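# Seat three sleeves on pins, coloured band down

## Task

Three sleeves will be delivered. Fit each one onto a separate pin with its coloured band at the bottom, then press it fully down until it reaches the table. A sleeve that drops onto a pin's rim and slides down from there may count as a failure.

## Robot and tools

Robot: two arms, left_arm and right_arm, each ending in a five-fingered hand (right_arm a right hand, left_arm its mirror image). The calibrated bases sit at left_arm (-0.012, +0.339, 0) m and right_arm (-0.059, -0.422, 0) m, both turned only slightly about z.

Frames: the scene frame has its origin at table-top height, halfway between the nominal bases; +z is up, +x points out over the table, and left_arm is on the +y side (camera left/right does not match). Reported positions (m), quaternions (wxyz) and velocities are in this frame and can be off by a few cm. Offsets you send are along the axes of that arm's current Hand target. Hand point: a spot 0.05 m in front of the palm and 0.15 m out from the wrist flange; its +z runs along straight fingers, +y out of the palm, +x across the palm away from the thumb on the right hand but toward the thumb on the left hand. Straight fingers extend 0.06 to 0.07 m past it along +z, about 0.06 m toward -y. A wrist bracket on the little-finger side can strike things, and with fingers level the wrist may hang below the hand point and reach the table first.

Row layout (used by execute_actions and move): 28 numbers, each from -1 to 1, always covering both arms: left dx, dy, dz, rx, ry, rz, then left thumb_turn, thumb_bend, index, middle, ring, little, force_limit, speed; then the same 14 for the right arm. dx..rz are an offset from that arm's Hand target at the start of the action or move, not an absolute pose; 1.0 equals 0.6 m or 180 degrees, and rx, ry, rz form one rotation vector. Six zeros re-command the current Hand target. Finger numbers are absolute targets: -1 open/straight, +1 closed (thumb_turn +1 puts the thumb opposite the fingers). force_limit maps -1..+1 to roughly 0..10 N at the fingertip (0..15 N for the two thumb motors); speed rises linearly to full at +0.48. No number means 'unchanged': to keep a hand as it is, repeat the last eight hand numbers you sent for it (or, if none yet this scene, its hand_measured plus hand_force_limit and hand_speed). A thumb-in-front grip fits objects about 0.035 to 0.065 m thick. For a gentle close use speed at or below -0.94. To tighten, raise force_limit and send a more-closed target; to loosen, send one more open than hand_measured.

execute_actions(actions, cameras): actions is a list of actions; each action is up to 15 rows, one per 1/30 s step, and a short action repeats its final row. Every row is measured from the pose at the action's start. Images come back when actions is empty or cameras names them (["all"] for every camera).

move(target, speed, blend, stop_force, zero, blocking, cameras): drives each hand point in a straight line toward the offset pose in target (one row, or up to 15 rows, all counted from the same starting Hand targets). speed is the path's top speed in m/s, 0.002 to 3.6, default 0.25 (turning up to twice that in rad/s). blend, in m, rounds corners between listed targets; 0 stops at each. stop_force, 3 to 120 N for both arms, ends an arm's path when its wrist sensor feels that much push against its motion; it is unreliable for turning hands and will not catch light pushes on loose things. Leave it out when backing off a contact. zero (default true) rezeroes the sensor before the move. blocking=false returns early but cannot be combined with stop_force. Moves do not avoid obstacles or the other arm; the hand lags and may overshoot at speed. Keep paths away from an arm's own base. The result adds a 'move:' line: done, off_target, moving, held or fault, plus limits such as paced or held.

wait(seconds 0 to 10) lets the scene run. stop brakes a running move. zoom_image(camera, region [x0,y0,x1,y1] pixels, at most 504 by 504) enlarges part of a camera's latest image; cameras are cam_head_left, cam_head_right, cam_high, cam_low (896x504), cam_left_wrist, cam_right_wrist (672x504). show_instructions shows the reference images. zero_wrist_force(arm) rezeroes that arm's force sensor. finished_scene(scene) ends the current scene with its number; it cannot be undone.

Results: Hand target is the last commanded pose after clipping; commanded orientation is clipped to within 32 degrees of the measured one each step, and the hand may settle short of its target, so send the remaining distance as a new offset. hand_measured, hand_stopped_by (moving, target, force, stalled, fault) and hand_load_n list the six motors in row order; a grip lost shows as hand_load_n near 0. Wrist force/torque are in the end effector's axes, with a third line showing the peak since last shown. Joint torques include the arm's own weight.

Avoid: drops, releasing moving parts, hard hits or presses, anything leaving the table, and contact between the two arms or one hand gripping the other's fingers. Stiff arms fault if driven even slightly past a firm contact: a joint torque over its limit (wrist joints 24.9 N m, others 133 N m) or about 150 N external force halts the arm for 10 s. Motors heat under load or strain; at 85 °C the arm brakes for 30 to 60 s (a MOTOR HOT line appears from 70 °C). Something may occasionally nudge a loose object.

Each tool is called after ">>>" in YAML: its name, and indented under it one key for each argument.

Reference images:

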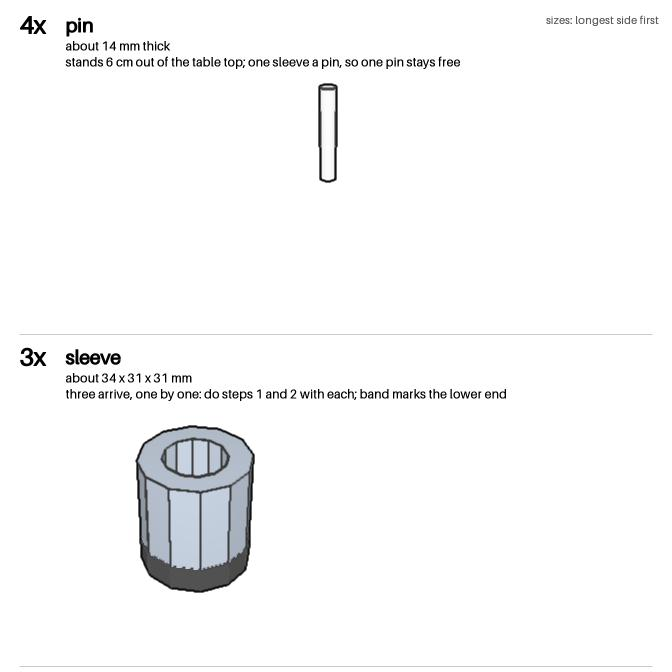

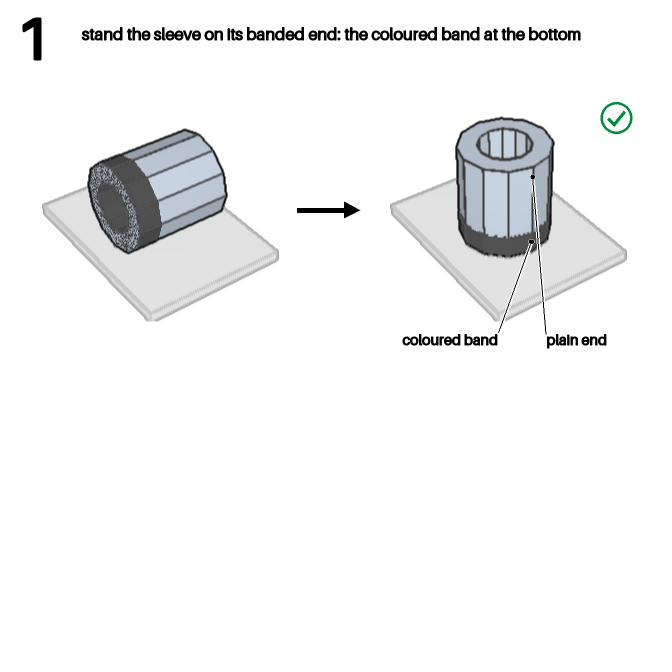

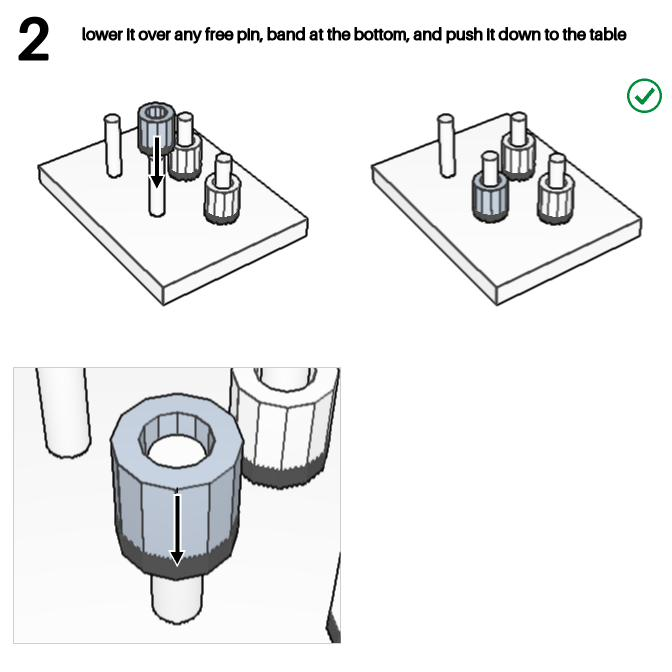

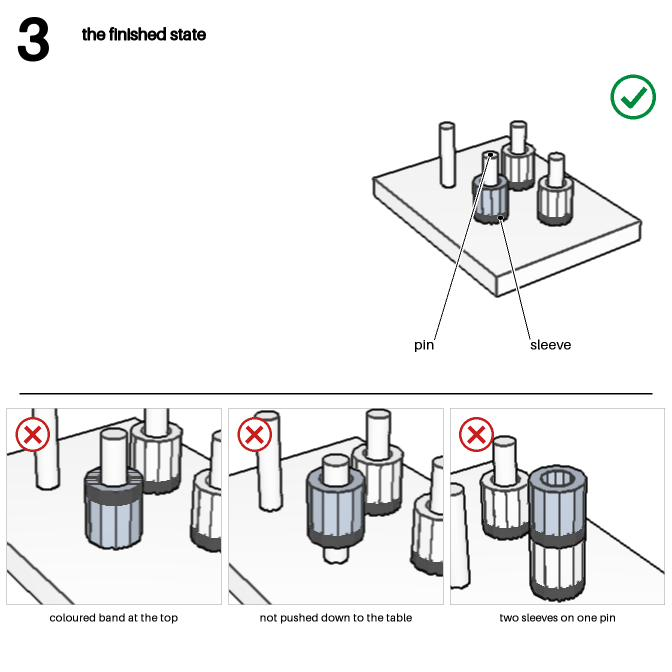

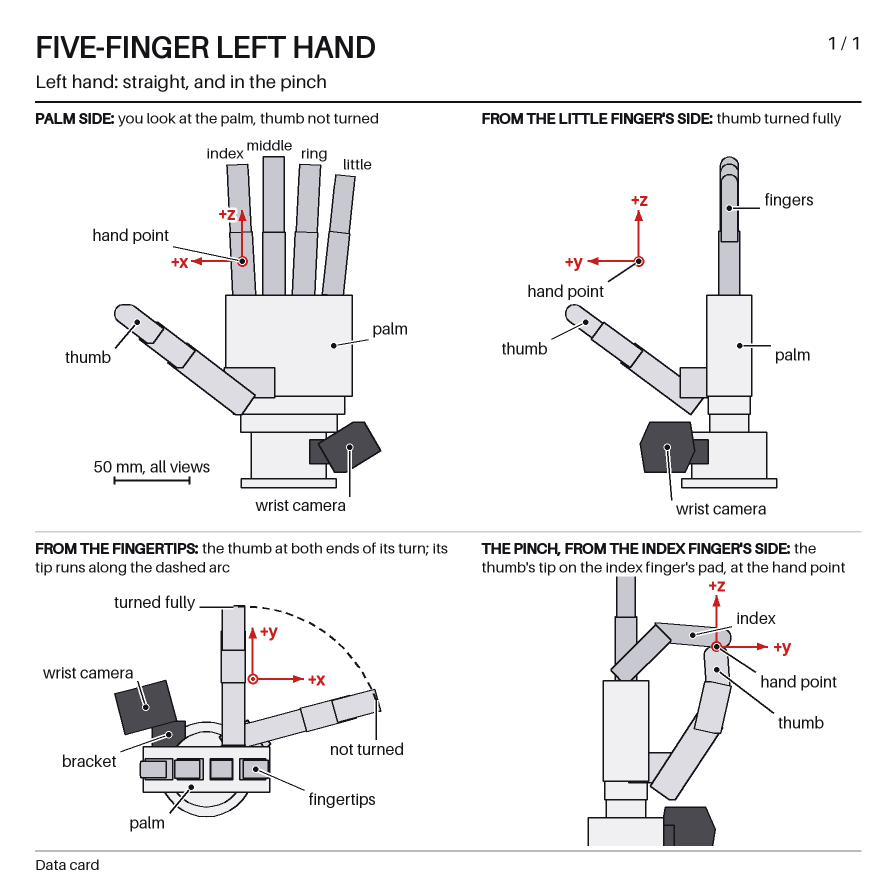

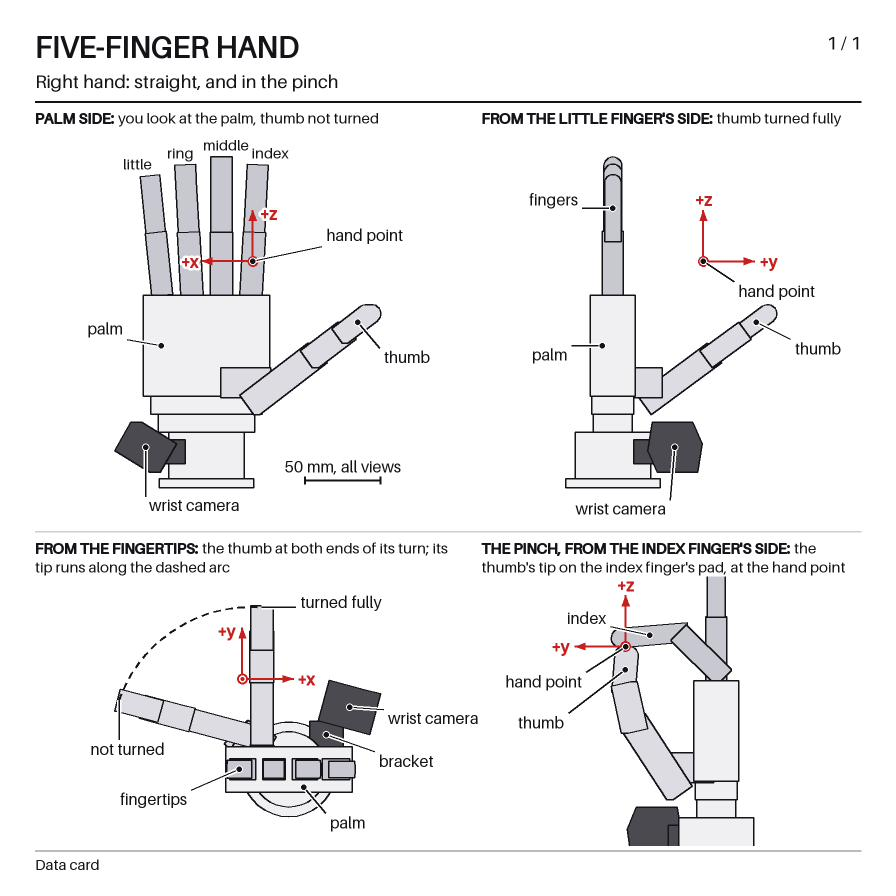

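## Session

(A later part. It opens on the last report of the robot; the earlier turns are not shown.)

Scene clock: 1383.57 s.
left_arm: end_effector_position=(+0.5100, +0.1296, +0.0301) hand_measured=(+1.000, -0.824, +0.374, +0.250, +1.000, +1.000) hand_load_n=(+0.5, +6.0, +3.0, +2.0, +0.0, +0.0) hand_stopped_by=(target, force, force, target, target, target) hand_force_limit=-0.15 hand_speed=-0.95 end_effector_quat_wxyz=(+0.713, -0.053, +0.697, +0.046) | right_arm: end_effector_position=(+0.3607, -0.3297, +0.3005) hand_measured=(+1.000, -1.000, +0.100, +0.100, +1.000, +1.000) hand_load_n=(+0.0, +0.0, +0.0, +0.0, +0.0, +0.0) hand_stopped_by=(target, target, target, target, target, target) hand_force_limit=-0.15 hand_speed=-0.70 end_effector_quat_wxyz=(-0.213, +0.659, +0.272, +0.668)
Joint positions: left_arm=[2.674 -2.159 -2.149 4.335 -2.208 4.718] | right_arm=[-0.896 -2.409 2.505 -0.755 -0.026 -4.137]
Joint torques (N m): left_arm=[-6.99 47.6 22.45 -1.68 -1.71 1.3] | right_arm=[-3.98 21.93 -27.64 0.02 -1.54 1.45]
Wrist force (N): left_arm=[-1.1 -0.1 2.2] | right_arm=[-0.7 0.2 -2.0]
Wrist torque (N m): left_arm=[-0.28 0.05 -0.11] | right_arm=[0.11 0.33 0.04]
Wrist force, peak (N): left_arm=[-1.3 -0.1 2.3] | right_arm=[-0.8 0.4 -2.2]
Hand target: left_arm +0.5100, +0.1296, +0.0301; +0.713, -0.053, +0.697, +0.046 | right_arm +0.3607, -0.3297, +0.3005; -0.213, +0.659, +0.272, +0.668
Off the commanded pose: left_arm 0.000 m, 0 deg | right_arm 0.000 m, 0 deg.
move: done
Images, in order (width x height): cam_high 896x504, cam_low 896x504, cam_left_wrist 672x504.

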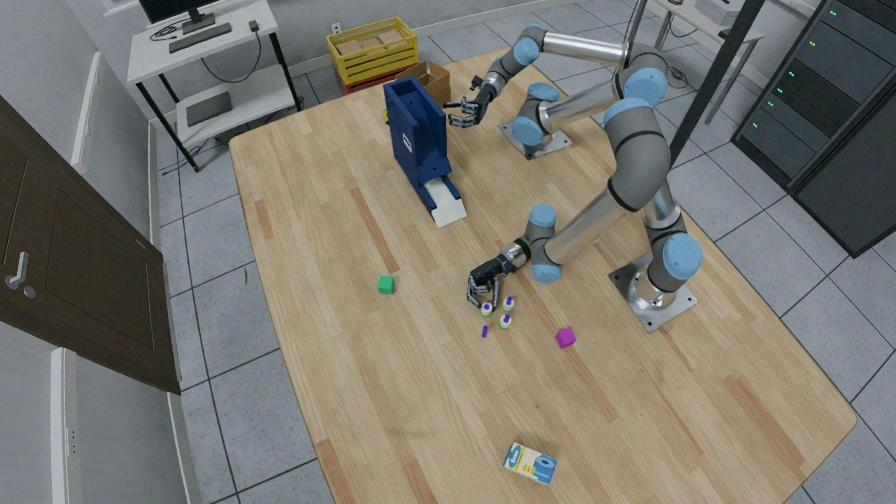

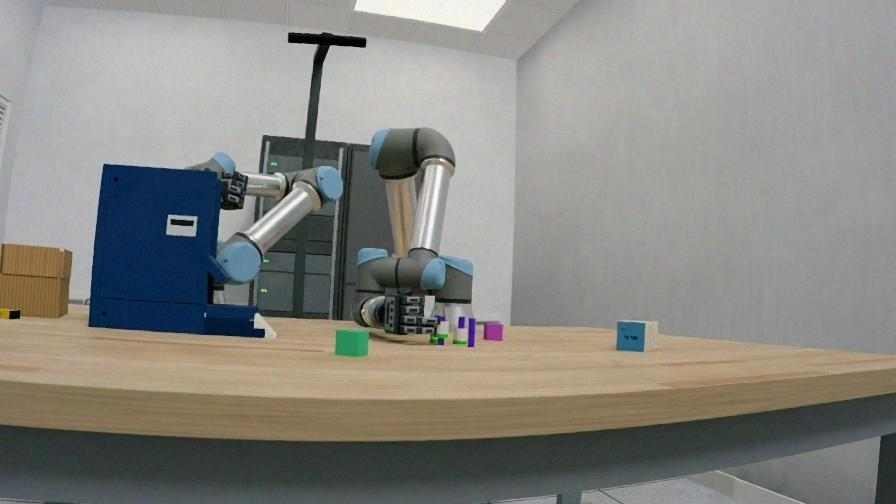

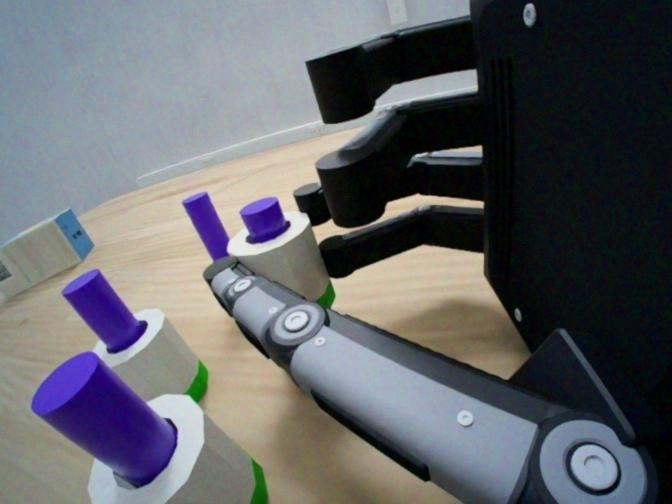

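>>> move:
  target: [0.0233,0.0003,-0.0005,0,0,0,1,0.1,0.6,0.25,1,1,-0.15,-0.95,0,0,0,0,0,0,1,-1,0.1,0.1,1,1,-0.15,-0.7]
  speed: 0.012
  stop_force: 3.5
  cameras: ["cam_low"]

>>> zoom_image:
  camera: "cam_low"
  region: [360, 280, 470, 350]

Scene clock: 1387.60 s.
left_arm: end_effector_position=(+0.5100, +0.1296, +0.0161) hand_measured=(+1.000, -0.824, +0.374, +0.250, +1.000, +1.000) hand_load_n=(+0.5, +6.0, +3.0, +2.0, +0.0, +0.0) hand_stopped_by=(target, force, force, target, target, target) hand_force_limit=-0.15 hand_speed=-0.95 end_effector_quat_wxyz=(+0.713, -0.053, +0.697, +0.046) | right_arm: end_effector_position=(+0.3607, -0.3297, +0.3005) hand_measured=(+1.000, -1.000, +0.100, +0.100, +1.000, +1.000) hand_load_n=(+0.0, -0.5, +0.0, +0.0, +0.0, +0.0) hand_stopped_by=(target, target, target, target, target, target) hand_force_limit=-0.15 hand_speed=-0.70 end_effector_quat_wxyz=(-0.213, +0.659, +0.272, +0.668)
Joint positions: left_arm=[2.674 -2.195 -2.148 4.37 -2.208 4.718] | right_arm=[-0.896 -2.409 2.505 -0.755 -0.026 -4.137]
Joint torques (N m): left_arm=[4.35 48.06 18.25 -1.35 1.16 -0.41] | right_arm=[-4.11 21.65 -27.63 -0.01 -1.53 1.52]
Wrist force (N): left_arm=[-1.1 0.0 2.0] | right_arm=[-0.9 0.0 -2.0]
Wrist torque (N m): left_arm=[-0.25 0.05 -0.10] | right_arm=[0.07 0.36 0.02]
Wrist force, peak (N): left_arm=[-1.2 -0.1 2.2] | right_arm=[-0.7 0.1 -2.3]
Hand target: left_arm +0.5100, +0.1296, +0.0161; +0.713, -0.053, +0.697, +0.046 | right_arm +0.3607, -0.3297, +0.3005; -0.213, +0.659, +0.272, +0.668
Off the commanded pose: left_arm 0.000 m, 0 deg | right_arm 0.000 m, 0 deg.
move: done
Images, in order (width x height): cam_low 896x504.

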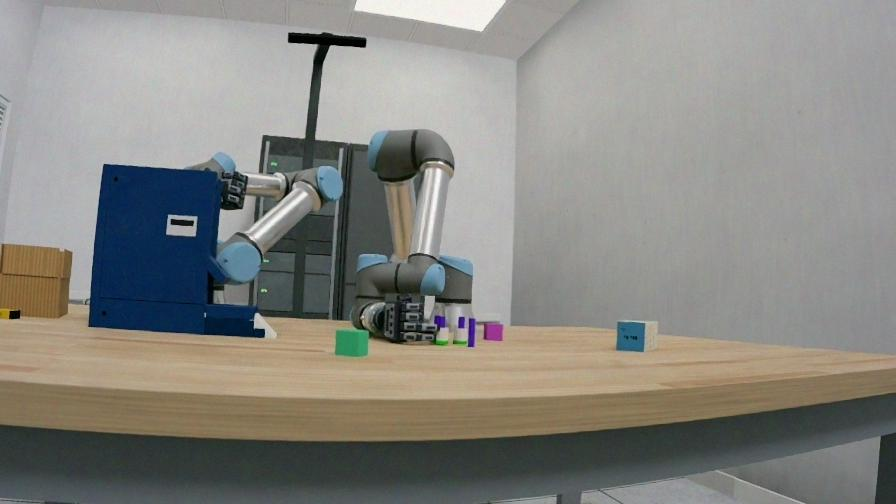

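Scaled by 4.582 from the camera's 896x504 image, which has a finer 1280x720 frame.

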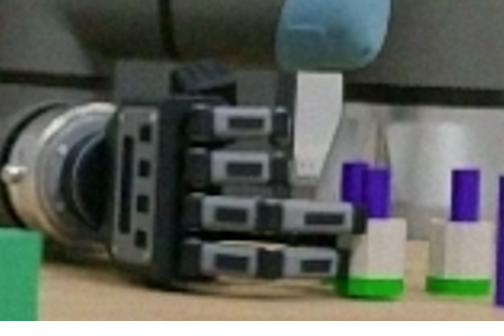

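>>> move:
  target:
    - [0,0,0,0,0,0,1,-1,0.6,0.25,1,1,-0.15,-0.9,0,0,0,0,0,0,1,-1,0.1,0.1,1,1,-0.15,-0.7]
    - [0,0,0,0,0,0,1,-1,0.1,0.1,1,1,-0.15,-0.7,0,0,0,0,0,0,1,-1,0.1,0.1,1,1,-0.15,-0.7]
  speed: 0.1
  cameras: ["cam_high","cam_low","cam_left_wrist"]

>>> zoom_image:
  camera: "cam_high"
  region: [470, 280, 520, 330]

Scene clock: 1391.83 s.
left_arm: end_effector_position=(+0.5100, +0.1296, +0.0161) hand_measured=(+1.000, -1.000, +0.100, +0.100, +1.000, +1.000) hand_load_n=(+0.0, +0.0, +0.0, +0.0, +0.0, +0.0) hand_stopped_by=(target, target, target, target, target, target) hand_force_limit=-0.15 hand_speed=-0.70 end_effector_quat_wxyz=(+0.713, -0.053, +0.697, +0.046) | right_arm: end_effector_position=(+0.3607, -0.3297, +0.3005) hand_measured=(+1.000, -1.000, +0.100, +0.100, +1.000, +1.000) hand_load_n=(+0.5, +0.0, +0.0, +0.0, +0.5, +0.0) hand_stopped_by=(target, target, target, target, target, target) hand_force_limit=-0.15 hand_speed=-0.70 end_effector_quat_wxyz=(-0.213, +0.659, +0.272, +0.668)
Joint positions: left_arm=[2.674 -2.195 -2.148 4.37 -2.208 4.718] | right_arm=[-0.896 -2.409 2.505 -0.755 -0.026 -4.137]
Joint torques (N m): left_arm=[4.9 48.32 -0.48 -1.36 1.14 -1.01] | right_arm=[-3.93 21.29 -27.38 0.07 -1.48 1.56]
Wrist force (N): left_arm=[-1.1 -0.1 1.9] | right_arm=[-0.7 0.2 -2.1]
Wrist torque (N m): left_arm=[-0.25 0.03 -0.08] | right_arm=[0.11 0.32 0.04]
Wrist force, peak (N): left_arm=[-1.3 -0.2 2.2] | right_arm=[-0.6 0.2 -2.3]
Hand target: left_arm +0.5100, +0.1296, +0.0161; +0.713, -0.053, +0.697, +0.046 | right_arm +0.3607, -0.3297, +0.3005; -0.213, +0.659, +0.272, +0.668
Off the commanded pose: left_arm 0.000 m, 0 deg | right_arm 0.000 m, 0 deg.
move: done
Images, in order (width x height): cam_high 896x504, cam_low 896x504, cam_left_wrist 672x504.

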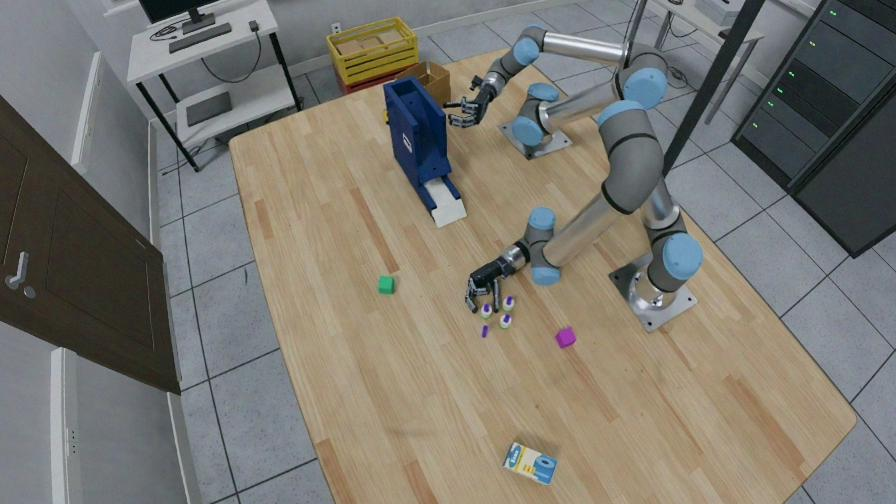

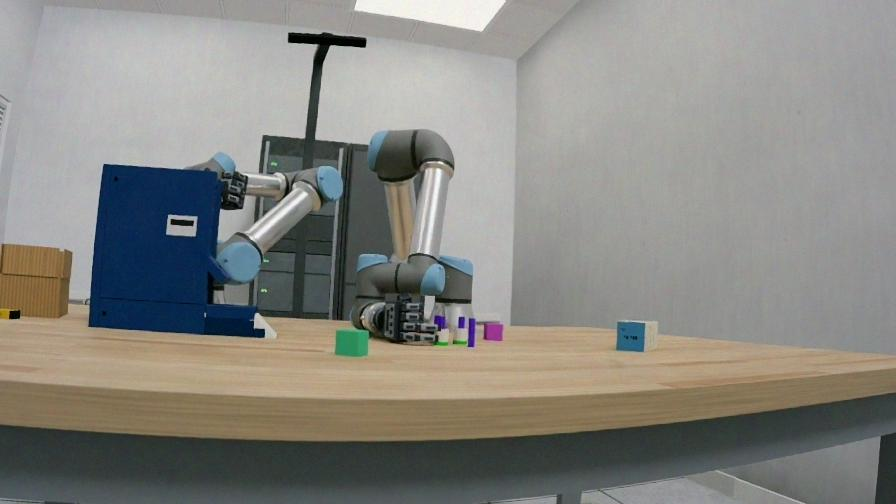

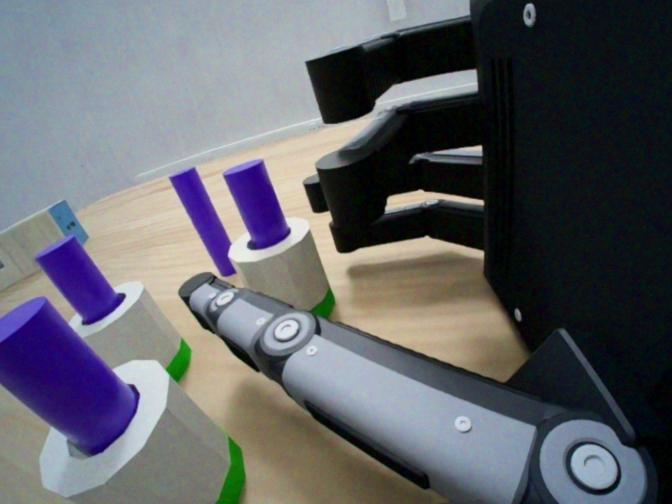

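Scaled by 10.080 from the camera's 896x504 image, which has a finer 1280x720 frame.

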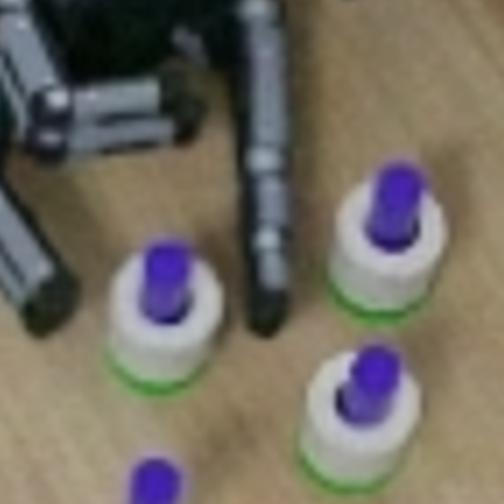

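>>> move:
  target:
    - [-0.0067,-0.0707,-0.0707,0,0,0,1,-1,0.1,0.1,1,1,-0.15,-0.7,0,0,0,0,0,0,1,-1,0.1,0.1,1,1,-0.15,-0.7]
    - [-0.2,-0.15,-0.15,0,0,0,1,-1,0.1,0.1,1,1,-0.15,-0.7,0,0,0,0,0,0,1,-1,0.1,0.1,1,1,-0.15,-0.7]
  speed: [0.08,0.2]
  blend: [0.008,0]
  cameras: ["cam_high","cam_low","cam_head_left","cam_head_right"]

>>> zoom_image:
  camera: "cam_low"
  region: [420, 300, 490, 350]

>>> zoom_image:
  camera: "cam_high"
  region: [470, 280, 520, 340]

>>> zoom_image:
  camera: "cam_head_right"
  region: [390, 260, 450, 325]

Scene clock: 1397.57 s.
left_arm: end_effector_position=(+0.4308, +0.0288, +0.1351) hand_measured=(+1.000, -1.000, +0.100, +0.100, +1.000, +1.000) hand_load_n=(+0.0, +0.0, +0.0, +0.0, +0.0, +0.0) hand_stopped_by=(target, target, target, target, target, target) hand_force_limit=-0.15 hand_speed=-0.70 end_effector_quat_wxyz=(+0.713, -0.053, +0.697, +0.046) | right_arm: end_effector_position=(+0.3607, -0.3297, +0.3005) hand_measured=(+1.000, -1.000, +0.100, +0.100, +1.000, +1.000) hand_load_n=(+0.0, +0.0, +0.0, +0.0, +0.0, +0.0) hand_stopped_by=(target, target, target, target, target, target) hand_force_limit=-0.15 hand_speed=-0.70 end_effector_quat_wxyz=(-0.213, +0.659, +0.272, +0.668)
Joint positions: left_arm=[2.362 -1.977 -2.006 4.021 -2.52 4.732] | right_arm=[-0.896 -2.409 2.505 -0.755 -0.026 -4.137]
Joint torques (N m): left_arm=[-1.33 30.02 2.82 1.08 0.3 -0.16] | right_arm=[-3.93 21.31 -27.55 0.09 -1.6 1.5]
Wrist force (N): left_arm=[-1.3 -0.3 1.9] | right_arm=[-0.6 0.0 -1.9]
Wrist torque (N m): left_arm=[-0.28 0.06 -0.01] | right_arm=[0.07 0.31 0.04]
Wrist force, peak (N): left_arm=[-2.7 -0.6 1.5] | right_arm=[-0.7 0.2 -2.2]
Hand target: left_arm +0.4308, +0.0288, +0.1350; +0.713, -0.053, +0.697, +0.046 | right_arm +0.3607, -0.3297, +0.3005; -0.213, +0.659, +0.272, +0.668
Off the commanded pose: left_arm 0.000 m, 0 deg | right_arm 0.000 m, 0 deg.
move: done
Images, in order (width x height): cam_head_left 896x504, cam_head_right 896x504, cam_high 896x504, cam_low 896x504.

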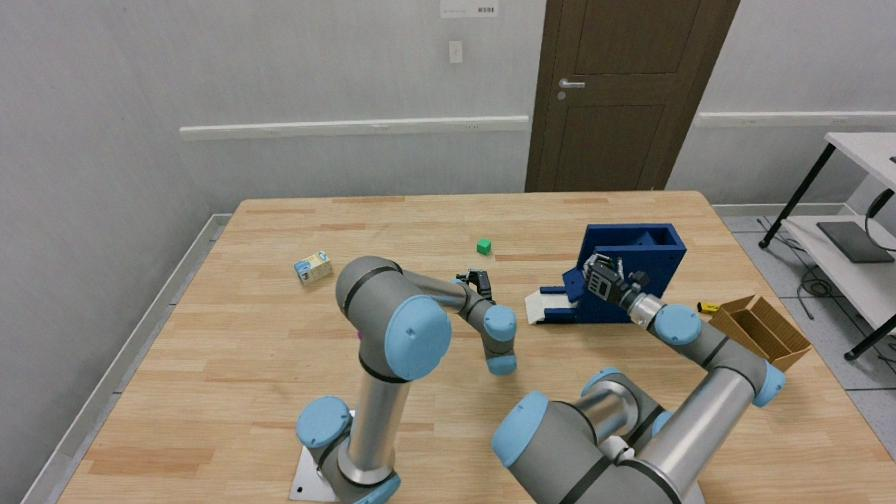

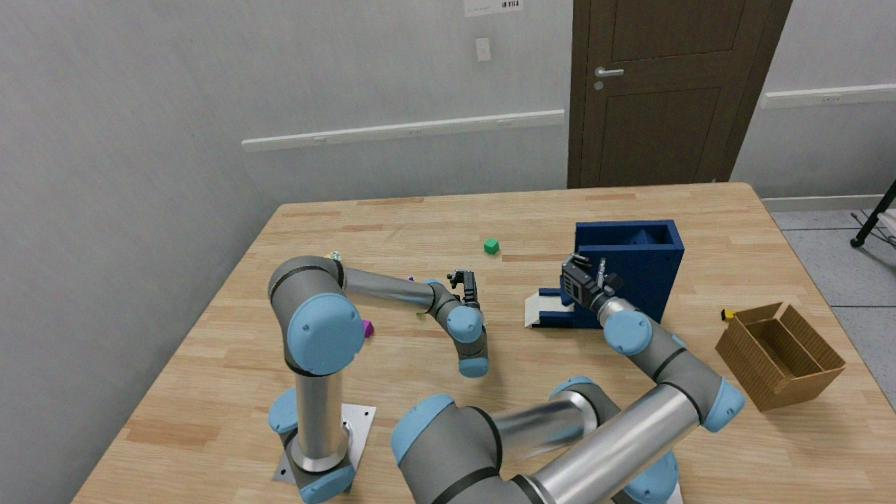

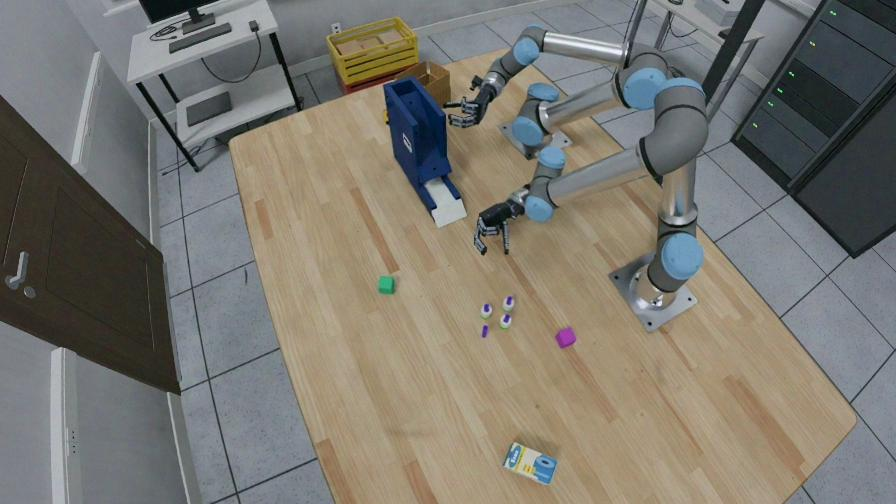

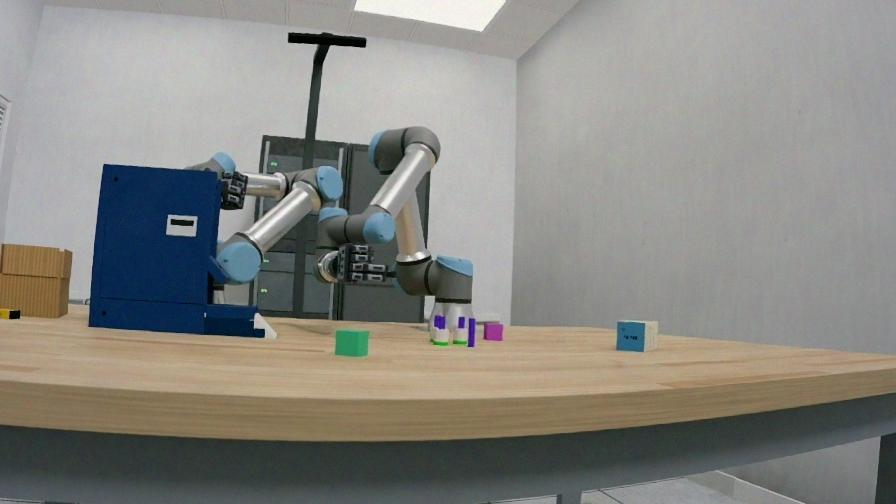

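Scaled by 7.200 from the camera's 896x504 image, which has a finer 1280x720 frame.

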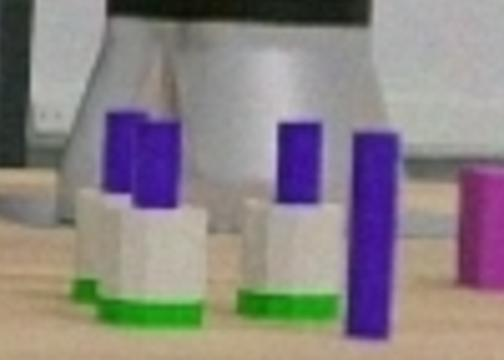

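Scaled by 8.400 from the camera's 896x504 image, which has a finer 1280x720 frame.

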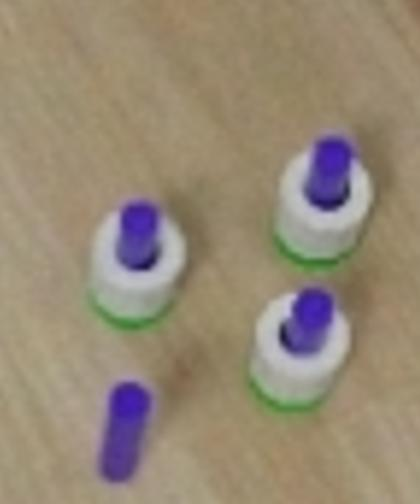

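Scaled by 7.754 from the camera's 896x504 image, which has a finer 1280x720 frame.

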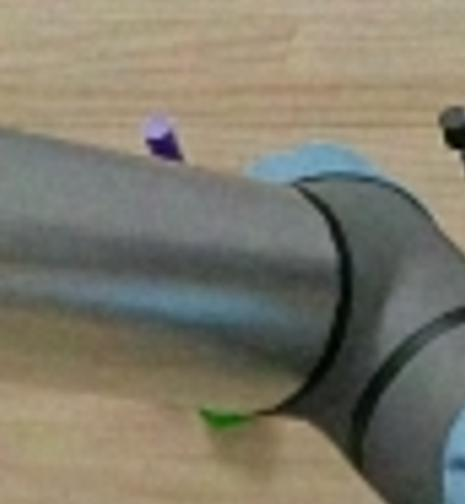

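>>> finished_scene:
  scene: 1

The scene is finished: the task was done.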